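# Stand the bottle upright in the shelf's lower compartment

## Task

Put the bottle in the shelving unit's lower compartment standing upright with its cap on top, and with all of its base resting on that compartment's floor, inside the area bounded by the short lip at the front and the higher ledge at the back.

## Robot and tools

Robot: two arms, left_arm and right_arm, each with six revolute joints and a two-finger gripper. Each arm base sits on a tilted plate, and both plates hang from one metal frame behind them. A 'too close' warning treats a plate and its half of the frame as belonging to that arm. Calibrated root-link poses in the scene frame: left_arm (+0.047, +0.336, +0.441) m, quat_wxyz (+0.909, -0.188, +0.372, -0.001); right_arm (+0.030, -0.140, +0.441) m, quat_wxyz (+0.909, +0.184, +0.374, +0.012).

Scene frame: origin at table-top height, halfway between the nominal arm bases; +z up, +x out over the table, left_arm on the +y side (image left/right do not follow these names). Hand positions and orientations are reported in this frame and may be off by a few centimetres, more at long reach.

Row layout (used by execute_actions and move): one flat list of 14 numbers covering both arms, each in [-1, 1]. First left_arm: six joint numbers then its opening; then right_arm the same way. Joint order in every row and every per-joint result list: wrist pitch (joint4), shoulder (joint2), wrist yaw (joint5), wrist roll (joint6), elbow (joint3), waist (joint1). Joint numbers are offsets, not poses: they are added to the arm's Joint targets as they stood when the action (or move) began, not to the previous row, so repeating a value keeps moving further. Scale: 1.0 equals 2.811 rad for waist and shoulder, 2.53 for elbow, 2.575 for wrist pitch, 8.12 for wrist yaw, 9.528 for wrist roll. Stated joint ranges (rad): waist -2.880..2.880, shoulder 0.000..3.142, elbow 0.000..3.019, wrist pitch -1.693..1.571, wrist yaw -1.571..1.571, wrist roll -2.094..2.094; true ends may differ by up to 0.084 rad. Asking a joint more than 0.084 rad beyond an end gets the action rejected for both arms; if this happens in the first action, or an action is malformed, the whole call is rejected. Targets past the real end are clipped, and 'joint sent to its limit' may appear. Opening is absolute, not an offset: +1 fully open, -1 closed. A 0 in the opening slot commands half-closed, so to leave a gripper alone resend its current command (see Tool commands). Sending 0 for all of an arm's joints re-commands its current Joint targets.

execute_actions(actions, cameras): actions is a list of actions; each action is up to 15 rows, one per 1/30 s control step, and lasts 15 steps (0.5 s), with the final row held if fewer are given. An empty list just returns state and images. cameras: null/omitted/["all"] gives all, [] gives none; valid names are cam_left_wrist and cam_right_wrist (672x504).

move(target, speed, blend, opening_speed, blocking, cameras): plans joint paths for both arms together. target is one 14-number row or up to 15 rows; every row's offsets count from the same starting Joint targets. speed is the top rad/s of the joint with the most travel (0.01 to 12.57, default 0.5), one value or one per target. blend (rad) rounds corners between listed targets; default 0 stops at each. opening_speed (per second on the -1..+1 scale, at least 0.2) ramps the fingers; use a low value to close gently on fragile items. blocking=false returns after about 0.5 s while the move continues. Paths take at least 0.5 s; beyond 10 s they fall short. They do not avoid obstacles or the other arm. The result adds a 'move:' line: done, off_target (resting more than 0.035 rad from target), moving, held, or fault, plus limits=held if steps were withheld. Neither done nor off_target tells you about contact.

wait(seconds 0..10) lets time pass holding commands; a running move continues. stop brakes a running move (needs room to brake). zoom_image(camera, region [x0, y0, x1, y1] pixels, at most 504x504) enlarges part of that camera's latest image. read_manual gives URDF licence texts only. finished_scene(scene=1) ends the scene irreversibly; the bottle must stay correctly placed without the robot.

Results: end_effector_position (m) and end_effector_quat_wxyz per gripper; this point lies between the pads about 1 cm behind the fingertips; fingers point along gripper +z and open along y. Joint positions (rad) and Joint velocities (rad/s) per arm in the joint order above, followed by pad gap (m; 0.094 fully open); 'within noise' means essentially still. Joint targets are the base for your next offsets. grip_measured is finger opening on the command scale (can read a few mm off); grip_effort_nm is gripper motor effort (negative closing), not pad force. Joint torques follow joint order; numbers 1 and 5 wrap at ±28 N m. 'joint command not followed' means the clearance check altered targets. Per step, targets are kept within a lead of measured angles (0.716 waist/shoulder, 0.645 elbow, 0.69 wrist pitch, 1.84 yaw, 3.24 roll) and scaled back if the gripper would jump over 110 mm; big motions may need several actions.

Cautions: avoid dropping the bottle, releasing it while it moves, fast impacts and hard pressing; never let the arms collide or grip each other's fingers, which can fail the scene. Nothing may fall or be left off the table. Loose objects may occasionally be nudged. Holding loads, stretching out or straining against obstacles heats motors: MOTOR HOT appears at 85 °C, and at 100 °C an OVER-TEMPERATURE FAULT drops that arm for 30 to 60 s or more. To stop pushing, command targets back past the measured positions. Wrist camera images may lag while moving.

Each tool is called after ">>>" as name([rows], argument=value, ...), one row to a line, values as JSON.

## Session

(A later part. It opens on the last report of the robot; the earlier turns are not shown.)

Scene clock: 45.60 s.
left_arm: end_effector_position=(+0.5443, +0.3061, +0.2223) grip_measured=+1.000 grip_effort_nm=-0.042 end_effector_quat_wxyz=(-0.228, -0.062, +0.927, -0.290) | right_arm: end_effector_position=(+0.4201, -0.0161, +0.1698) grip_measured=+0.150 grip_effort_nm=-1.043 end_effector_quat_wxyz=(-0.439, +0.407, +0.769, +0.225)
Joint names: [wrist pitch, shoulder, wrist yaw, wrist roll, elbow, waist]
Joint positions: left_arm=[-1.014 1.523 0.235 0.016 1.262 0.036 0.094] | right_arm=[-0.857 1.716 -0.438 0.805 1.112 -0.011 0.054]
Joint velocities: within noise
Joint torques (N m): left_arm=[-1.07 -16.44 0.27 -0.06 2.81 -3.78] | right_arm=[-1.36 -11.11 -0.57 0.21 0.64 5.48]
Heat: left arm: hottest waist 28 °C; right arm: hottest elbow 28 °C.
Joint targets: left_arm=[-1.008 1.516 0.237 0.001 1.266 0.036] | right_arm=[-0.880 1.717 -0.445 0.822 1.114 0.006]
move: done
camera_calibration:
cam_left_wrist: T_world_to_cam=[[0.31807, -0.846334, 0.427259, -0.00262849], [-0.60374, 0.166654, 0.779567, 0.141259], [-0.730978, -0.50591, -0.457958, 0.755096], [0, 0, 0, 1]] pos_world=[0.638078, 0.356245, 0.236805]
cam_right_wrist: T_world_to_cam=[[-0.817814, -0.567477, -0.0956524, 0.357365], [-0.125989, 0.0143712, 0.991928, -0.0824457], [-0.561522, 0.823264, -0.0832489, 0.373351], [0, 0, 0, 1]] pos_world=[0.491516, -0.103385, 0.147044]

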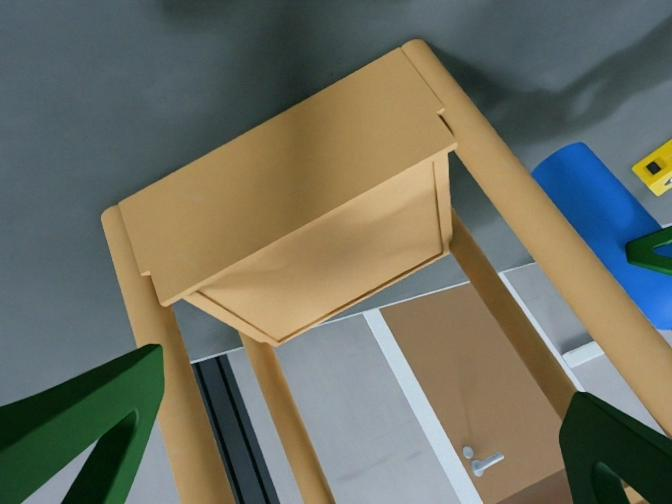

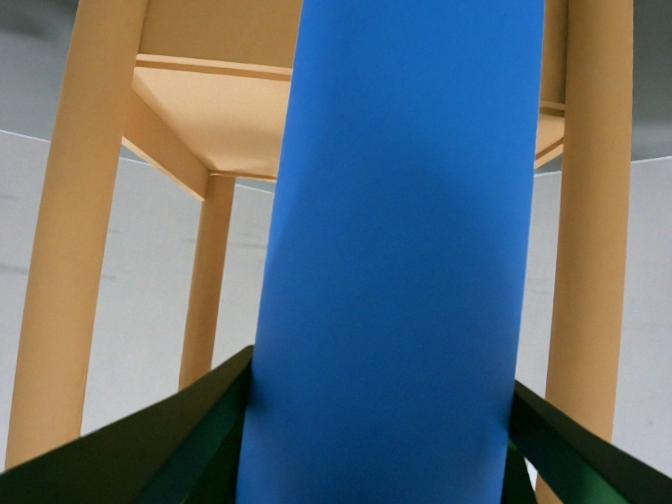

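>>> move(target=[0, 0, 0, 0, 0, 0, 1, 0, 0, -0.0005, 0.0016, 0.0055, 0.008, 0.08], speed=0.3, cameras=["cam_left_wrist", "cam_right_wrist"])

Scene clock: 49.03 s.
left_arm: end_effector_position=(+0.5443, +0.3061, +0.2223) grip_measured=+1.000 grip_effort_nm=-0.037 end_effector_quat_wxyz=(-0.228, -0.062, +0.927, -0.290) | right_arm: end_effector_position=(+0.4254, -0.0098, +0.1725) grip_measured=+0.150 grip_effort_nm=-1.043 end_effector_quat_wxyz=(-0.439, +0.407, +0.768, +0.227)
Joint names: [wrist pitch, shoulder, wrist yaw, wrist roll, elbow, waist]
Joint positions: left_arm=[-1.014 1.523 0.235 0.016 1.262 0.036 0.094] | right_arm=[-0.857 1.716 -0.44 0.82 1.121 0.004 0.054]
Joint velocities: within noise
Joint torques (N m): left_arm=[-1.06 -16.5 0.27 -0.06 2.86 -3.84] | right_arm=[-1.5 -11.22 -0.62 0.18 1.14 6.42]
Heat: left arm: hottest waist 28 °C; right arm: hottest elbow 28 °C.
Joint targets: left_arm=[-1.008 1.516 0.237 0.001 1.266 0.036] | right_arm=[-0.880 1.717 -0.449 0.837 1.128 0.029]
move: done
camera_calibration:
cam_left_wrist: T_world_to_cam=[[0.31807, -0.846334, 0.427259, -0.00262849], [-0.60374, 0.166654, 0.779567, 0.141259], [-0.730978, -0.50591, -0.457958, 0.755096], [0, 0, 0, 1]] pos_world=[0.638078, 0.356245, 0.236805]
cam_right_wrist: T_world_to_cam=[[-0.819182, -0.564894, -0.0991714, 0.366697], [-0.128076, 0.0116303, 0.991696, -0.0836606], [-0.55905, 0.825081, -0.0818769, 0.370151], [0, 0, 0, 1]] pos_world=[0.49661, -0.0972868, 0.149639]

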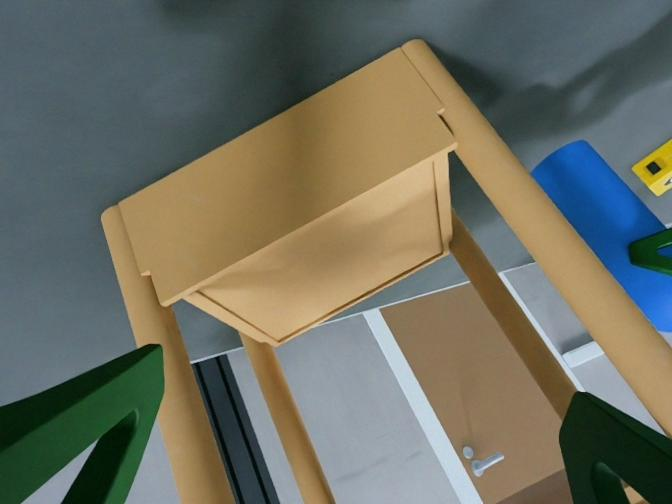

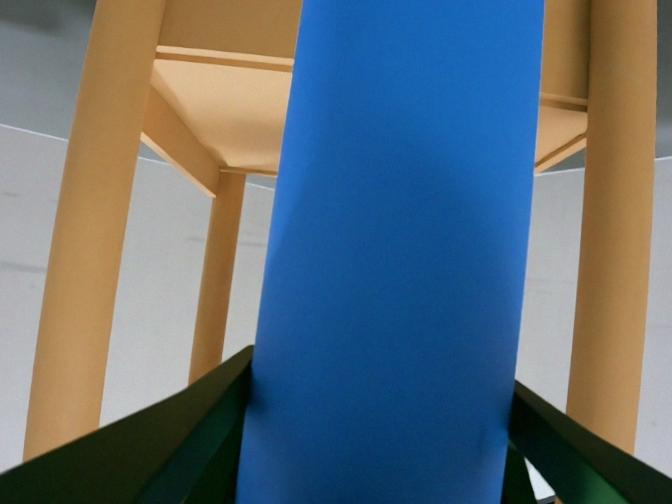

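>>> move(target=[-0.0971, 0, 0, 0, 0, 0, 1, 0.0427, 0.0043, 0.0007, 0.00517, -0.0245, 0.01754, 0.08], speed=0.4, cameras=["cam_left_wrist", "cam_right_wrist"])

Scene clock: 50.87 s.
left_arm: end_effector_position=(+0.4981, +0.3086, +0.2536) grip_measured=+1.000 grip_effort_nm=-0.037 end_effector_quat_wxyz=(-0.338, -0.055, +0.893, -0.291) | right_arm: end_effector_position=(+0.4091, +0.0166, +0.1723) grip_measured=+0.150 grip_effort_nm=-1.043 end_effector_quat_wxyz=(-0.438, +0.406, +0.768, +0.230)
Joint names: [wrist pitch, shoulder, wrist yaw, wrist roll, elbow, waist]
Joint positions: left_arm=[-1.246 1.523 0.235 0.016 1.262 0.036 0.094] | right_arm=[-0.771 1.729 -0.437 0.869 1.073 0.052 0.054]
Joint velocities: within noise
Joint torques (N m): left_arm=[-2.02 -16.26 0.27 -0.05 2.5 -3.78] | right_arm=[-0.4 -10.58 -0.53 0.2 -0.43 6.77]
Heat: left arm: hottest waist 28 °C; right arm: hottest elbow 28 °C.
Joint targets: left_arm=[-1.258 1.516 0.237 0.001 1.266 0.036] | right_arm=[-0.770 1.729 -0.443 0.886 1.066 0.078]
move: done
camera_calibration:
cam_left_wrist: T_world_to_cam=[[0.343553, -0.855276, 0.387909, 0.000891704], [-0.408142, 0.23603, 0.881879, -0.0562346], [-0.845808, -0.461294, -0.267986, 0.732189], [0, 0, 0, 1]] pos_world=[0.596033, 0.35179, 0.245463]
cam_right_wrist: T_world_to_cam=[[-0.819463, -0.563405, -0.105144, 0.369421], [-0.132286, 0.00743129, 0.991184, -0.0840495], [-0.557657, 0.826147, -0.0806205, 0.338375], [0, 0, 0, 1]] pos_world=[0.480305, -0.0707895, 0.149431]

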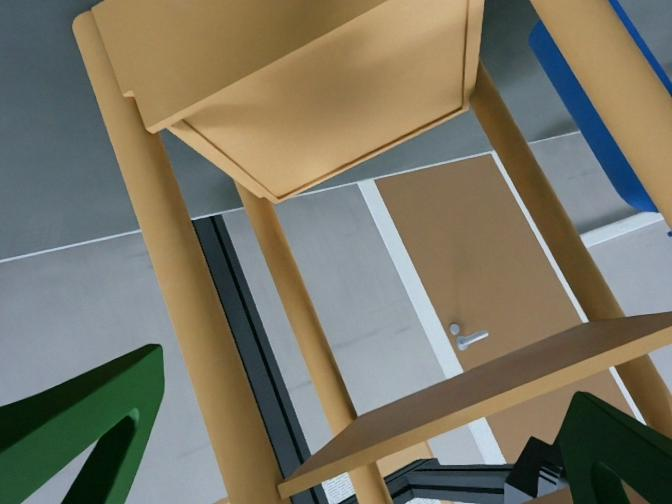

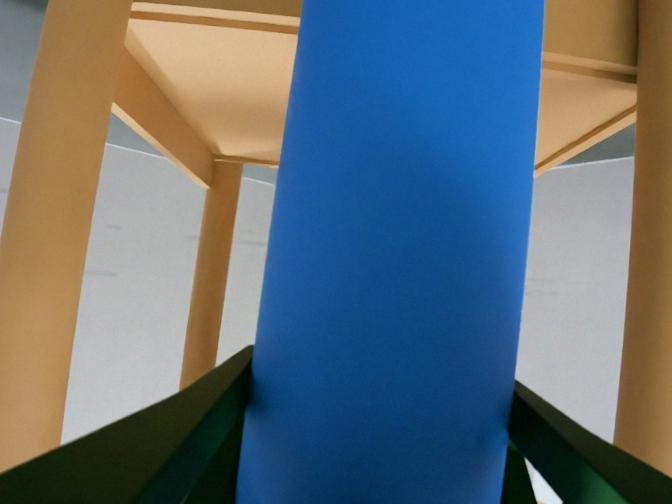

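>>> move(target=[0, 0, 0, 0, 0, 0, 1, 0.0598, 0.01505, 0.00203, 0.01144, -0.02609, 0.037, 0.08], speed=0.3, cameras=["cam_left_wrist", "cam_right_wrist"])

Scene clock: 52.53 s.
left_arm: end_effector_position=(+0.4980, +0.3086, +0.2536) grip_measured=+1.000 grip_effort_nm=-0.042 end_effector_quat_wxyz=(-0.339, -0.055, +0.893, -0.291) | right_arm: end_effector_position=(+0.3774, +0.0712, +0.1740) grip_measured=+0.150 grip_effort_nm=-1.038 end_effector_quat_wxyz=(-0.440, +0.403, +0.769, +0.230)
Joint names: [wrist pitch, shoulder, wrist yaw, wrist roll, elbow, waist]
Joint positions: left_arm=[-1.247 1.523 0.235 0.016 1.262 0.036 0.094] | right_arm=[-0.617 1.774 -0.42 0.979 1.005 0.159 0.054]
Joint velocities: within noise
Joint torques (N m): left_arm=[-2.06 -16.09 0.25 -0.07 2.54 -3.84] | right_arm=[-0.44 -10.75 -0.61 0.21 -0.46 7.71]
Heat: left arm: hottest waist 28 °C; right arm: hottest elbow 28 °C.
Joint targets: left_arm=[-1.258 1.516 0.237 0.001 1.266 0.036] | right_arm=[-0.616 1.771 -0.427 0.995 1.000 0.182]
move: done
camera_calibration:
cam_left_wrist: T_world_to_cam=[[0.343576, -0.85529, 0.38786, 0.000894641], [-0.407736, 0.236193, 0.882023, -0.0565731], [-0.845995, -0.461186, -0.267582, 0.732163], [0, 0, 0, 1]] pos_world=[0.596032, 0.351791, 0.245465]
cam_right_wrist: T_world_to_cam=[[-0.815829, -0.56849, -0.106031, 0.37351], [-0.130734, 0.00270239, 0.991414, -0.090574], [-0.563322, 0.822686, -0.0765256, 0.277352], [0, 0, 0, 1]] pos_world=[0.449118, -0.0155925, 0.150624]

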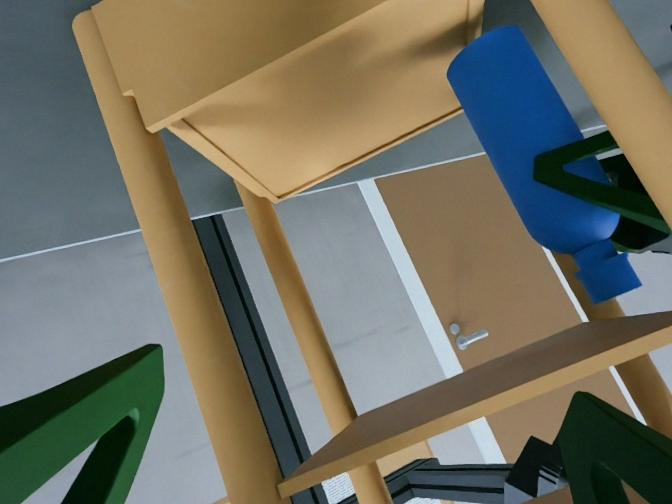

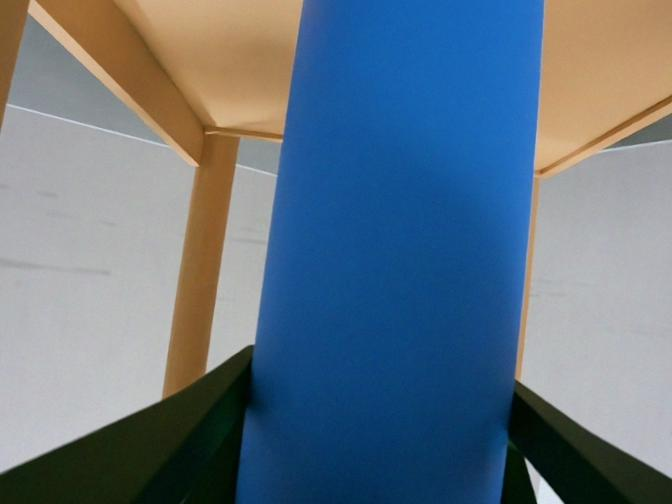

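>>> move(target=[0, 0, 0, 0, 0, 0, 1, 0.04738, 0.016, 0.00197, 0.00887, -0.01561, 0.02775, 0.08], speed=0.3, cameras=["cam_left_wrist", "cam_right_wrist"])

Scene clock: 55.07 s.
left_arm: end_effector_position=(+0.4980, +0.3086, +0.2536) grip_measured=+1.000 grip_effort_nm=-0.042 end_effector_quat_wxyz=(-0.339, -0.055, +0.893, -0.291) | right_arm: end_effector_position=(+0.3535, +0.1102, +0.1745) grip_measured=+0.150 grip_effort_nm=-1.043 end_effector_quat_wxyz=(-0.439, +0.403, +0.769, +0.230)
Joint names: [wrist pitch, shoulder, wrist yaw, wrist roll, elbow, waist]
Joint positions: left_arm=[-1.247 1.523 0.235 0.016 1.262 0.036 0.094] | right_arm=[-0.498 1.819 -0.403 1.063 0.966 0.238 0.054]
Joint velocities: within noise
Joint torques (N m): left_arm=[-2.06 -16.15 0.26 -0.06 2.45 -3.78] | right_arm=[-0.27 -9.52 -0.67 0.21 -0.99 8.47]
Heat: left arm: hottest waist 28 °C; right arm: hottest elbow 28 °C.
Joint targets: left_arm=[-1.258 1.516 0.237 0.001 1.266 0.036] | right_arm=[-0.494 1.816 -0.411 1.080 0.961 0.260]
move: done
camera_calibration:
cam_left_wrist: T_world_to_cam=[[0.343576, -0.85529, 0.38786, 0.000894641], [-0.407736, 0.236193, 0.882023, -0.0565731], [-0.845995, -0.461186, -0.267582, 0.732163], [0, 0, 0, 1]] pos_world=[0.596032, 0.351791, 0.245465]
cam_right_wrist: T_world_to_cam=[[-0.816049, -0.568056, -0.106661, 0.376378], [-0.131935, 0.00341115, 0.991252, -0.0939803], [-0.562723, 0.822983, -0.0777301, 0.231859], [0, 0, 0, 1]] pos_world=[0.425216, 0.0233079, 0.151325]

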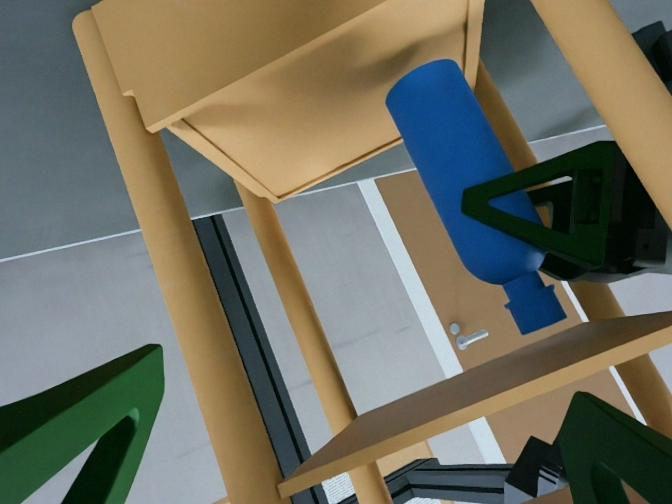

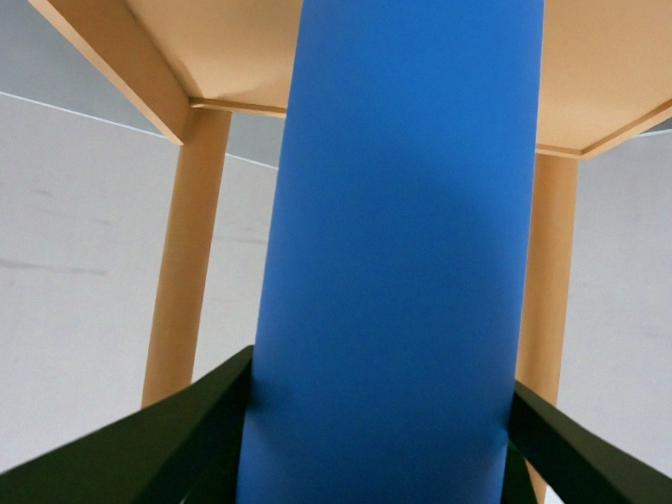

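>>> zoom_image(camera="cam_left_wrist", region=[320, 0, 640, 240])

>>> zoom_image(camera="cam_left_wrist", region=[400, 200, 672, 440])

Scaled by 1.575 from the camera's 672x504 image, which has a finer 960x720 frame.

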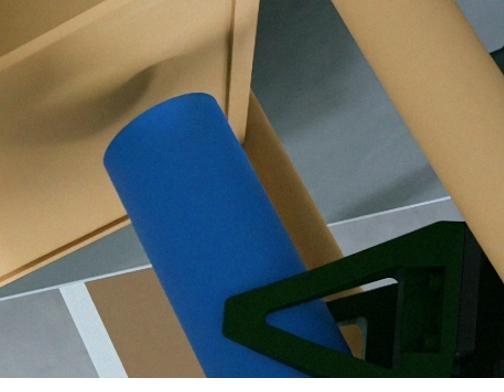

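Scaled by 1.853 from the camera's 672x504 image, which has a finer 960x720 frame.

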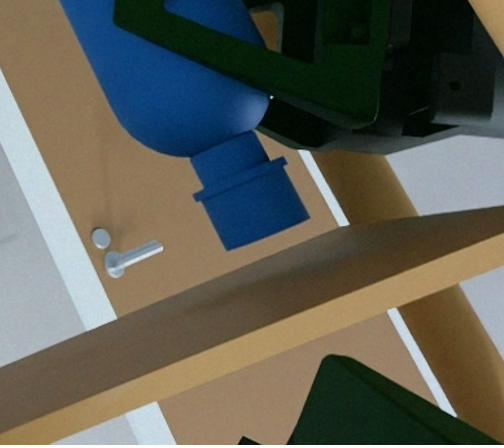

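>>> move(target=[0, 0, 0, 0, 0, 0, 1, 0.0155, 0.0165, 0.0002, 0.0008, 0.0065, 0.0028, 0.08], speed=0.15, cameras=["cam_left_wrist"])

Scene clock: 56.73 s.
left_arm: end_effector_position=(+0.4980, +0.3086, +0.2536) grip_measured=+1.000 grip_effort_nm=-0.037 end_effector_quat_wxyz=(-0.339, -0.055, +0.893, -0.291) | right_arm: end_effector_position=(+0.3459, +0.1172, +0.1607) grip_measured=+0.150 grip_effort_nm=-1.038 end_effector_quat_wxyz=(-0.439, +0.406, +0.768, +0.228)
Joint names: [wrist pitch, shoulder, wrist yaw, wrist roll, elbow, waist]
Joint positions: left_arm=[-1.247 1.523 0.235 0.016 1.262 0.036 0.094] | right_arm=[-0.457 1.864 -0.402 1.071 0.973 0.238 0.054]
Joint velocities: within noise
Joint torques (N m): left_arm=[-2.03 -16.26 0.25 -0.05 2.47 -3.72] | right_arm=[-0.2 -9.76 -0.62 0.18 -0.46 9.17]
Heat: left arm: hottest shoulder 29 °C; right arm: hottest elbow 28 °C.
Joint targets: left_arm=[-1.258 1.516 0.237 0.001 1.266 0.036] | right_arm=[-0.454 1.862 -0.409 1.087 0.977 0.268]
move: done
camera_calibration:
cam_left_wrist: T_world_to_cam=[[0.343576, -0.85529, 0.38786, 0.000894641], [-0.407736, 0.236193, 0.882023, -0.0565731], [-0.845995, -0.461186, -0.267582, 0.732163], [0, 0, 0, 1]] pos_world=[0.596032, 0.351791, 0.245465]
Images, in order (width x height): cam_left_wrist 672x504.

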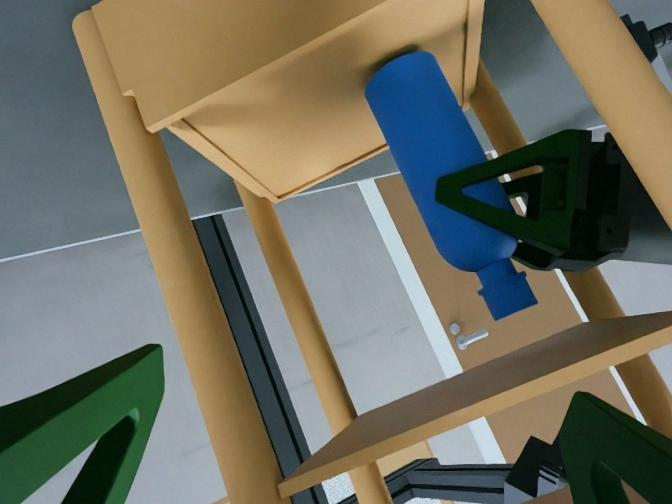

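>>> zoom_image(camera="cam_left_wrist", region=[320, 0, 540, 160])

Scaled by 2.291 from the camera's 672x504 image, which has a finer 960x720 frame.

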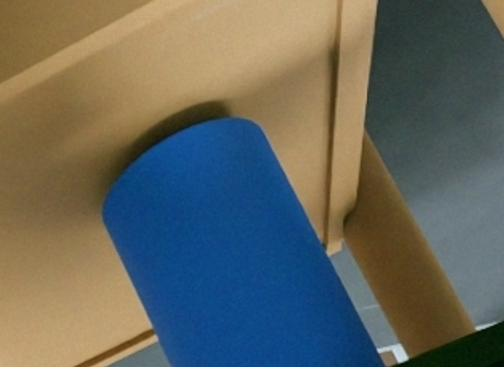

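>>> move(target=[0, 0, 0, 0, 0, 0, 1, 0.0012, 0.0035, 0, 0, 0.002, -0.0011, 0.08], speed=0.1, cameras=["cam_left_wrist"])

>>> zoom_image(camera="cam_left_wrist", region=[320, 0, 540, 160])

Scene clock: 57.83 s.
left_arm: end_effector_position=(+0.4980, +0.3086, +0.2536) grip_measured=+1.000 grip_effort_nm=-0.042 end_effector_quat_wxyz=(-0.339, -0.055, +0.893, -0.291) | right_arm: end_effector_position=(+0.3466, +0.1184, +0.1588) grip_measured=+0.150 grip_effort_nm=-1.043 end_effector_quat_wxyz=(-0.438, +0.407, +0.768, +0.229)
Joint names: [wrist pitch, shoulder, wrist yaw, wrist roll, elbow, waist]
Joint positions: left_arm=[-1.247 1.523 0.235 0.016 1.262 0.036 0.094] | right_arm=[-0.454 1.869 -0.402 1.072 0.977 0.238 0.054]
Joint velocities: within noise
Joint torques (N m): left_arm=[-2.03 -16.09 0.25 -0.05 2.52 -3.84] | right_arm=[-0.17 -9.05 -0.65 0.18 -0.53 8.82]
Heat: left arm: hottest shoulder 29 °C; right arm: hottest elbow 28 °C.
Joint targets: left_arm=[-1.258 1.516 0.237 0.001 1.266 0.036] | right_arm=[-0.450 1.872 -0.409 1.088 0.982 0.265]
move: done
camera_calibration:
cam_left_wrist: T_world_to_cam=[[0.343576, -0.85529, 0.38786, 0.000894641], [-0.407736, 0.236193, 0.882023, -0.0565731], [-0.845995, -0.461186, -0.267582, 0.732163], [0, 0, 0, 1]] pos_world=[0.596032, 0.351791, 0.245465]
Images, in order (width x height): cam_left_wrist 672x504.

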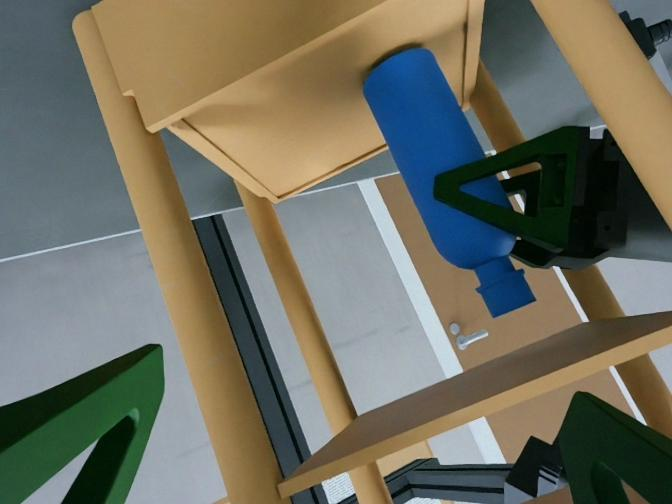

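Scaled by 2.291 from the camera's 672x504 image, which has a finer 960x720 frame.

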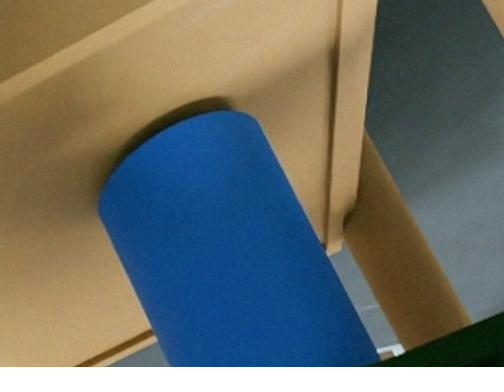

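>>> move(target=[0, 0, 0, 0, 0, 0, 1, 0.0012, 0.0028, 0, 0, 0.0017, 0, 0.08], speed=0.1, cameras=["cam_left_wrist"])

>>> zoom_image(camera="cam_left_wrist", region=[320, 0, 540, 160])

Scene clock: 58.73 s.
left_arm: end_effector_position=(+0.4980, +0.3086, +0.2536) grip_measured=+1.000 grip_effort_nm=-0.037 end_effector_quat_wxyz=(-0.339, -0.055, +0.893, -0.291) | right_arm: end_effector_position=(+0.3435, +0.1193, +0.1568) grip_measured=+0.150 grip_effort_nm=-1.038 end_effector_quat_wxyz=(-0.440, +0.406, +0.768, +0.227)
Joint names: [wrist pitch, shoulder, wrist yaw, wrist roll, elbow, waist]
Joint positions: left_arm=[-1.247 1.523 0.235 0.016 1.262 0.036 0.094] | right_arm=[-0.452 1.878 -0.402 1.072 0.978 0.238 0.054]
Joint velocities: within noise
Joint torques (N m): left_arm=[-2.04 -16.21 0.25 -0.06 2.52 -3.72] | right_arm=[-0.14 -8.76 -0.63 0.18 -0.23 9.11]
Heat: left arm: hottest shoulder 29 °C; right arm: hottest elbow 28 °C.
Joint targets: left_arm=[-1.258 1.516 0.237 0.001 1.266 0.036] | right_arm=[-0.448 1.880 -0.409 1.087 0.987 0.265]
move: done
camera_calibration:
cam_left_wrist: T_world_to_cam=[[0.343576, -0.85529, 0.38786, 0.000894641], [-0.407736, 0.236193, 0.882023, -0.0565731], [-0.845995, -0.461186, -0.267582, 0.732163], [0, 0, 0, 1]] pos_world=[0.596032, 0.351791, 0.245465]
Images, in order (width x height): cam_left_wrist 672x504.

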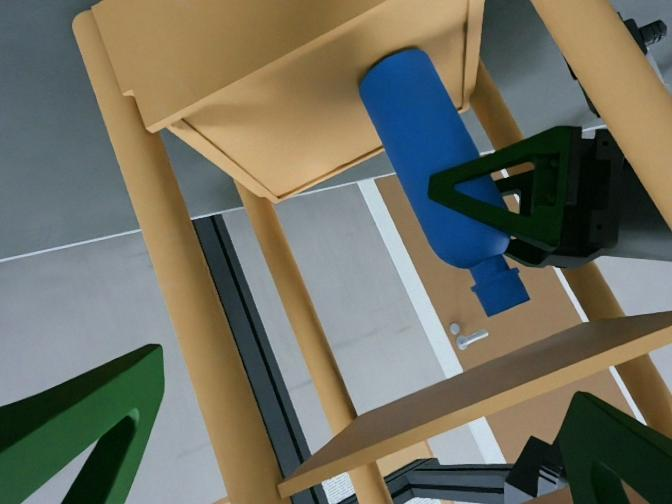

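Scaled by 2.291 from the camera's 672x504 image, which has a finer 960x720 frame.

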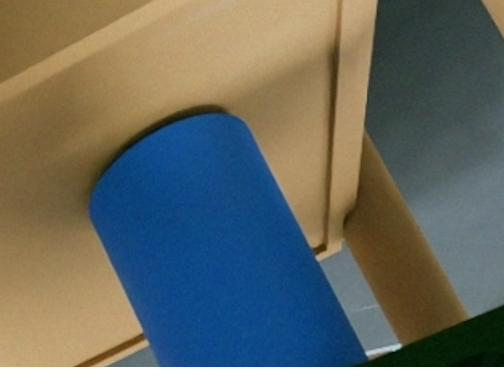

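>>> move(target=[0, 0, 0, 0, 0, 0, 1, 0.001, 0.0018, 0, 0, 0.003, -0.0025, 0.08], speed=0.1, cameras=["cam_left_wrist"])

>>> zoom_image(camera="cam_left_wrist", region=[340, 20, 480, 130])

Scene clock: 59.80 s.
left_arm: end_effector_position=(+0.4980, +0.3086, +0.2536) grip_measured=+1.000 grip_effort_nm=-0.032 end_effector_quat_wxyz=(-0.339, -0.055, +0.893, -0.291) | right_arm: end_effector_position=(+0.3489, +0.1211, +0.1543) grip_measured=+0.150 grip_effort_nm=-1.043 end_effector_quat_wxyz=(-0.436, +0.407, +0.769, +0.230)
Joint names: [wrist pitch, shoulder, wrist yaw, wrist roll, elbow, waist]
Joint positions: left_arm=[-1.247 1.523 0.235 0.016 1.262 0.036 0.094] | right_arm=[-0.449 1.882 -0.402 1.072 0.99 0.238 0.054]
Joint velocities: within noise
Joint torques (N m): left_arm=[-2.03 -16.15 0.25 -0.07 2.5 -3.6] | right_arm=[-0.21 -8.88 -0.65 0.2 -0.5 8.35]
Heat: left arm: hottest shoulder 29 °C; right arm: hottest elbow 28 °C.
Joint targets: left_arm=[-1.258 1.516 0.237 0.001 1.266 0.036] | right_arm=[-0.445 1.885 -0.409 1.087 0.994 0.258]
move: done
camera_calibration:
cam_left_wrist: T_world_to_cam=[[0.343576, -0.85529, 0.38786, 0.000894641], [-0.407736, 0.236193, 0.882023, -0.0565731], [-0.845995, -0.461186, -0.267582, 0.732163], [0, 0, 0, 1]] pos_world=[0.596032, 0.351791, 0.245465]
Images, in order (width x height): cam_left_wrist 672x504.

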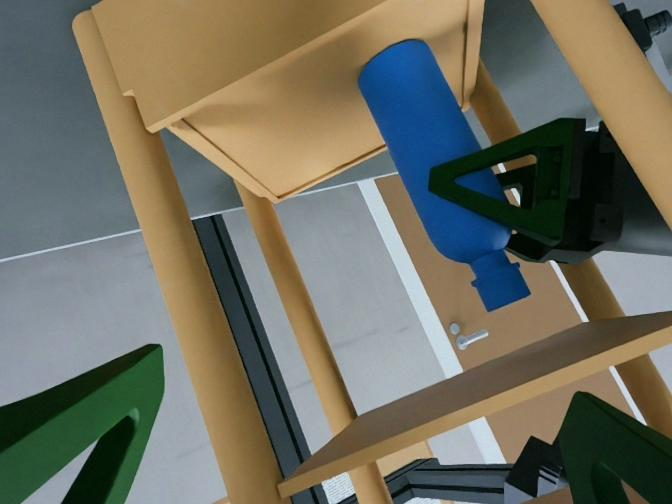

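Scaled by 3.600 from the camera's 672x504 image, which has a finer 960x720 frame.

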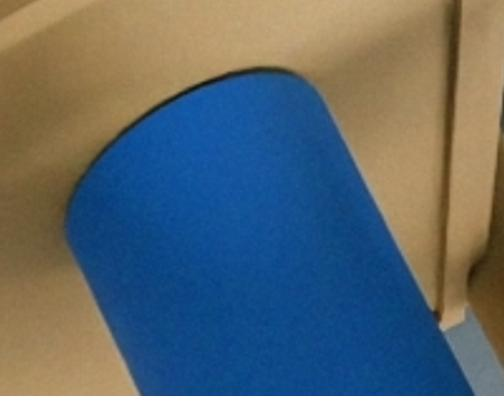

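>>> move(target=[0, 0, 0, 0, 0, 0, 1, 0.001, 0.002, 0, 0, 0.001, -0.001, 0.08], speed=0.1, cameras=["cam_left_wrist"])

>>> zoom_image(camera="cam_left_wrist", region=[340, 20, 480, 130])

Scene clock: 60.67 s.
left_arm: end_effector_position=(+0.4980, +0.3086, +0.2536) grip_measured=+1.000 grip_effort_nm=-0.042 end_effector_quat_wxyz=(-0.339, -0.055, +0.893, -0.291) | right_arm: end_effector_position=(+0.3470, +0.1216, +0.1531) grip_measured=+0.150 grip_effort_nm=-1.043 end_effector_quat_wxyz=(-0.438, +0.407, +0.768, +0.229)
Joint names: [wrist pitch, shoulder, wrist yaw, wrist roll, elbow, waist]
Joint positions: left_arm=[-1.247 1.523 0.235 0.016 1.262 0.036 0.094] | right_arm=[-0.447 1.887 -0.402 1.072 0.99 0.238 0.054]
Joint velocities: within noise
Joint torques (N m): left_arm=[-2.02 -16.15 0.25 -0.07 2.48 -3.84] | right_arm=[-0.16 -8.82 -0.62 0.21 -0.25 8.53]
Heat: left arm: hottest shoulder 29 °C; right arm: hottest elbow 28 °C.
Joint targets: left_arm=[-1.258 1.516 0.237 0.001 1.266 0.036] | right_arm=[-0.442 1.891 -0.409 1.087 0.997 0.255]
move: done
camera_calibration:
cam_left_wrist: T_world_to_cam=[[0.343576, -0.85529, 0.38786, 0.000894641], [-0.407736, 0.236193, 0.882023, -0.0565731], [-0.845995, -0.461186, -0.267582, 0.732163], [0, 0, 0, 1]] pos_world=[0.596032, 0.351791, 0.245465]
Images, in order (width x height): cam_left_wrist 672x504.

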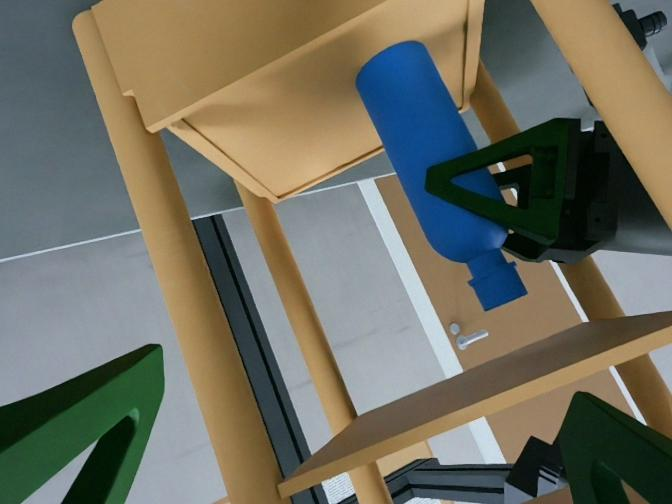

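Scaled by 3.600 from the camera's 672x504 image, which has a finer 960x720 frame.

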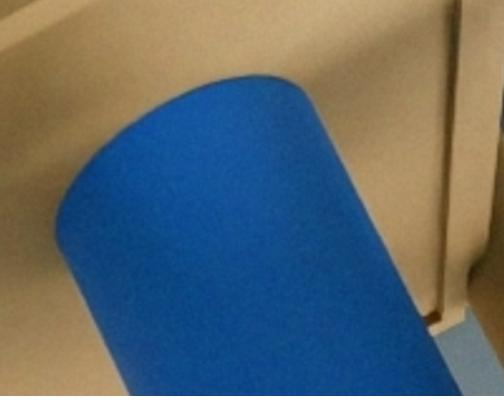

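>>> move(target=[0, 0, 0, 0, 0, 0, 1, 0, 0, 0, 0, 0, 0, 0.4], opening_speed=0.4, cameras=["cam_left_wrist", "cam_right_wrist"])

Scene clock: 62.53 s.
left_arm: end_effector_position=(+0.4980, +0.3086, +0.2536) grip_measured=+1.000 grip_effort_nm=-0.032 end_effector_quat_wxyz=(-0.339, -0.055, +0.893, -0.291) | right_arm: end_effector_position=(+0.3471, +0.1221, +0.1537) grip_measured=+0.397 grip_effort_nm=0.120 end_effector_quat_wxyz=(-0.439, +0.407, +0.767, +0.231)
Joint names: [wrist pitch, shoulder, wrist yaw, wrist roll, elbow, waist]
Joint positions: left_arm=[-1.247 1.523 0.235 0.016 1.262 0.036 0.094] | right_arm=[-0.447 1.887 -0.406 1.072 0.99 0.238 0.066]
Joint velocities: within noise
Joint torques (N m): left_arm=[-2.07 -16.15 0.26 -0.07 2.47 -3.84] | right_arm=[-0.23 -9 -0.46 0.19 -0.25 8.23]
Heat: left arm: hottest shoulder 29 °C; right arm: hottest elbow 28 °C.
Joint targets: left_arm=[-1.258 1.516 0.237 0.001 1.266 0.036] | right_arm=[-0.442 1.891 -0.409 1.087 0.997 0.255]
move: done
camera_calibration:
cam_left_wrist: T_world_to_cam=[[0.343576, -0.85529, 0.38786, 0.000894641], [-0.407736, 0.236193, 0.882023, -0.0565731], [-0.845995, -0.461186, -0.267582, 0.732163], [0, 0, 0, 1]] pos_world=[0.596032, 0.351791, 0.245465]
cam_right_wrist: T_world_to_cam=[[-0.821237, -0.560889, -0.104751, 0.376353], [-0.13048, 0.00588479, 0.991434, -0.0749734], [-0.555468, 0.82787, -0.0780175, 0.21371], [0, 0, 0, 1]] pos_world=[0.418002, 0.0346096, 0.130428]

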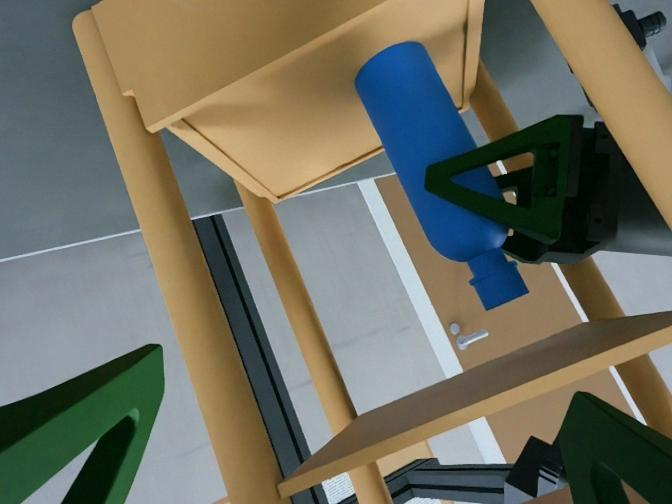

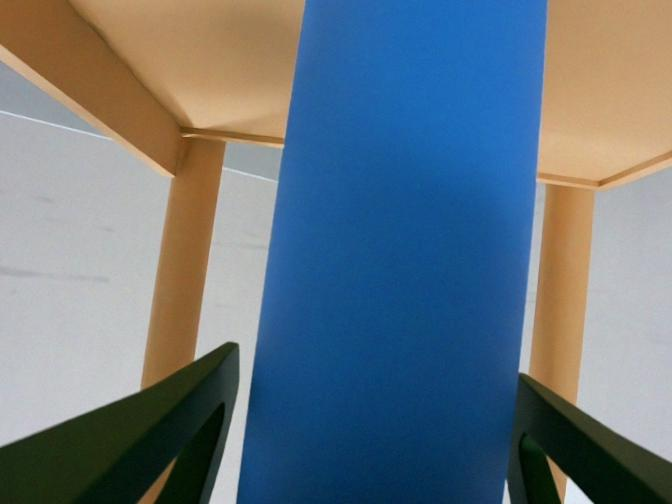

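>>> move(target=[0, 0, 0, 0, 0, 0, 1, 0, 0, 0, 0, 0, 0, 0.7], opening_speed=1.0, cameras=["cam_right_wrist"])

Scene clock: 63.33 s.
left_arm: end_effector_position=(+0.4980, +0.3086, +0.2536) grip_measured=+1.000 grip_effort_nm=-0.032 end_effector_quat_wxyz=(-0.339, -0.055, +0.893, -0.291) | right_arm: end_effector_position=(+0.3471, +0.1221, +0.1537) grip_measured=+0.697 grip_effort_nm=0.115 end_effector_quat_wxyz=(-0.439, +0.407, +0.767, +0.231)
Joint names: [wrist pitch, shoulder, wrist yaw, wrist roll, elbow, waist]
Joint positions: left_arm=[-1.247 1.523 0.235 0.016 1.262 0.036 0.094] | right_arm=[-0.447 1.887 -0.406 1.072 0.99 0.238 0.08]
Joint velocities: within noise
Joint torques (N m): left_arm=[-2.06 -15.97 0.25 -0.07 2.52 -3.78] | right_arm=[-0.18 -8.88 -0.49 0.2 -0.27 8.35]
Heat: left arm: hottest shoulder 29 °C; right arm: hottest elbow 28 °C.
Joint targets: left_arm=[-1.258 1.516 0.237 0.001 1.266 0.036] | right_arm=[-0.442 1.891 -0.409 1.087 0.997 0.255]
move: done
camera_calibration:
cam_right_wrist: T_world_to_cam=[[-0.821237, -0.560889, -0.104751, 0.376353], [-0.13048, 0.00588479, 0.991434, -0.0749734], [-0.555468, 0.82787, -0.0780175, 0.21371], [0, 0, 0, 1]] pos_world=[0.418002, 0.0346096, 0.130428]
Images, in order (width x height): cam_right_wrist 672x504.

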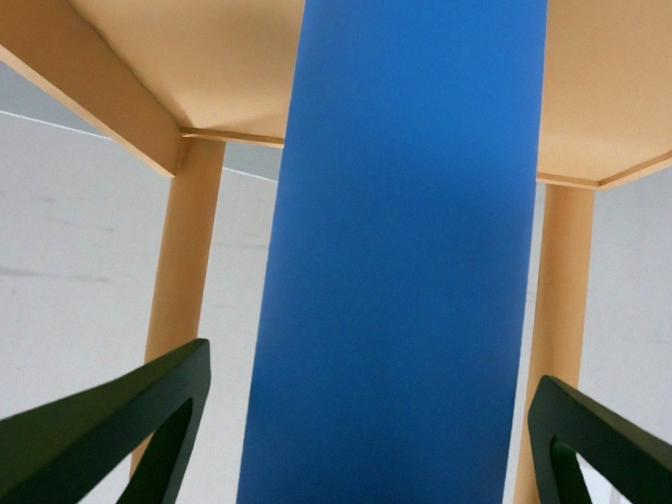

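>>> move(target=[0, 0, 0, 0, 0, 0, 1, -0.0462, -0.0238, -0.0021, -0.0105, 0.0081, -0.0228, 0.7], speed=0.2, cameras=["cam_left_wrist", "cam_right_wrist"])

Scene clock: 64.90 s.
left_arm: end_effector_position=(+0.4980, +0.3086, +0.2536) grip_measured=+1.000 grip_effort_nm=-0.042 end_effector_quat_wxyz=(-0.339, -0.055, +0.893, -0.291) | right_arm: end_effector_position=(+0.3644, +0.0963, +0.1606) grip_measured=+0.698 grip_effort_nm=0.120 end_effector_quat_wxyz=(-0.443, +0.399, +0.768, +0.234)
Joint names: [wrist pitch, shoulder, wrist yaw, wrist roll, elbow, waist]
Joint positions: left_arm=[-1.247 1.523 0.235 0.016 1.262 0.036 0.094] | right_arm=[-0.549 1.841 -0.423 1.004 1.012 0.192 0.08]
Joint velocities: within noise
Joint torques (N m): left_arm=[-2.04 -16.26 0.25 -0.05 2.51 -3.84] | right_arm=[-0.85 -10.93 -0.46 -0.13 -0.31 6.53]
Heat: left arm: hottest shoulder 29 °C; right arm: hottest elbow 28 °C.
Joint targets: left_arm=[-1.258 1.516 0.237 0.001 1.266 0.036] | right_arm=[-0.561 1.824 -0.426 0.987 1.017 0.191]
move: done
camera_calibration:
cam_left_wrist: T_world_to_cam=[[0.343576, -0.85529, 0.38786, 0.000894641], [-0.407736, 0.236193, 0.882023, -0.0565731], [-0.845995, -0.461186, -0.267582, 0.732163], [0, 0, 0, 1]] pos_world=[0.596032, 0.351791, 0.245465]
cam_right_wrist: T_world_to_cam=[[-0.814431, -0.569251, -0.112492, 0.376428], [-0.129635, -0.0104667, 0.991507, -0.0781671], [-0.565594, 0.822097, -0.0652704, 0.247494], [0, 0, 0, 1]] pos_world=[0.436423, 0.00999935, 0.136003]

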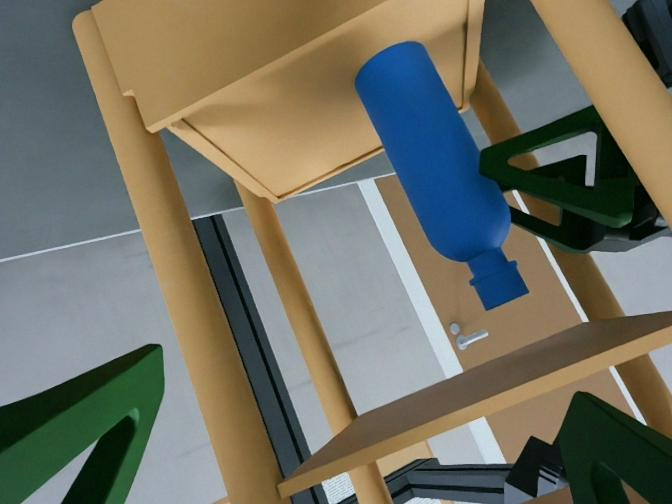

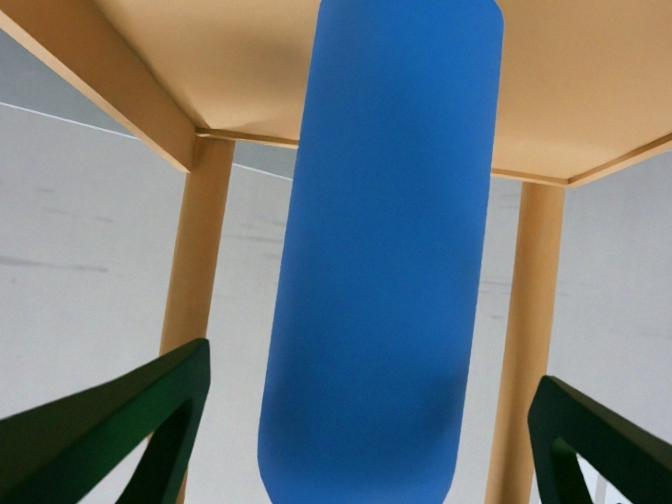

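>>> move(target=[0, 0, 0, 0, 0, 0, 1, -0.0563, -0.02156, -0.001, -0.00955, 0.02095, -0.03404, 0.7], speed=0.3, cameras=["cam_left_wrist", "cam_right_wrist"])

Scene clock: 66.57 s.
left_arm: end_effector_position=(+0.4980, +0.3086, +0.2536) grip_measured=+1.000 grip_effort_nm=-0.037 end_effector_quat_wxyz=(-0.339, -0.055, +0.893, -0.291) | right_arm: end_effector_position=(+0.3982, +0.0436, +0.1610) grip_measured=+0.698 grip_effort_nm=0.120 end_effector_quat_wxyz=(-0.438, +0.405, +0.769, +0.231)
Joint names: [wrist pitch, shoulder, wrist yaw, wrist roll, elbow, waist]
Joint positions: left_arm=[-1.247 1.523 0.235 0.016 1.262 0.036 0.094] | right_arm=[-0.694 1.779 -0.432 0.914 1.066 0.094 0.08]
Joint velocities: within noise
Joint torques (N m): left_arm=[-2.06 -16.15 0.25 -0.06 2.54 -3.84] | right_arm=[-0.98 -12.4 -0.43 -0.06 0.28 5.54]
Heat: left arm: hottest shoulder 29 °C; right arm: hottest elbow 28 °C.
Joint targets: left_arm=[-1.258 1.516 0.237 0.001 1.266 0.036] | right_arm=[-0.706 1.763 -0.434 0.896 1.070 0.095]
move: done
camera_calibration:
cam_left_wrist: T_world_to_cam=[[0.343576, -0.85529, 0.38786, 0.000894641], [-0.407736, 0.236193, 0.882023, -0.0565731], [-0.845995, -0.461186, -0.267582, 0.732163], [0, 0, 0, 1]] pos_world=[0.596032, 0.351791, 0.245465]
cam_right_wrist: T_world_to_cam=[[-0.819307, -0.563307, -0.106871, 0.374716], [-0.13327, 0.00581026, 0.991063, -0.0738838], [-0.557652, 0.826227, -0.0798324, 0.308874], [0, 0, 0, 1]] pos_world=[0.469405, -0.0436905, 0.137928]

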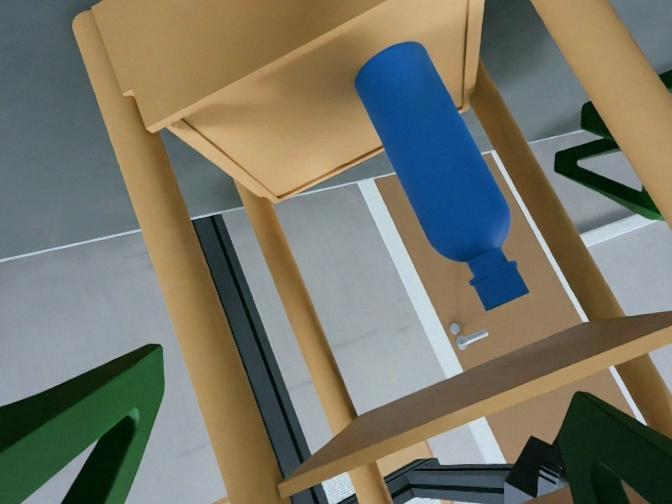

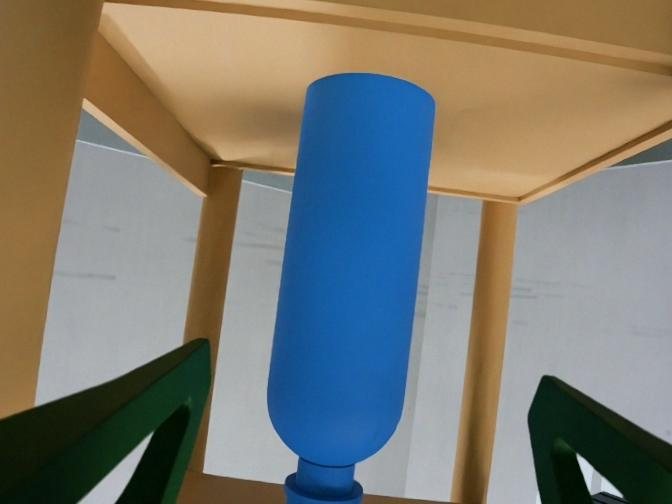

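>>> finished_scene(scene=1)

The scene is finished: the task was done.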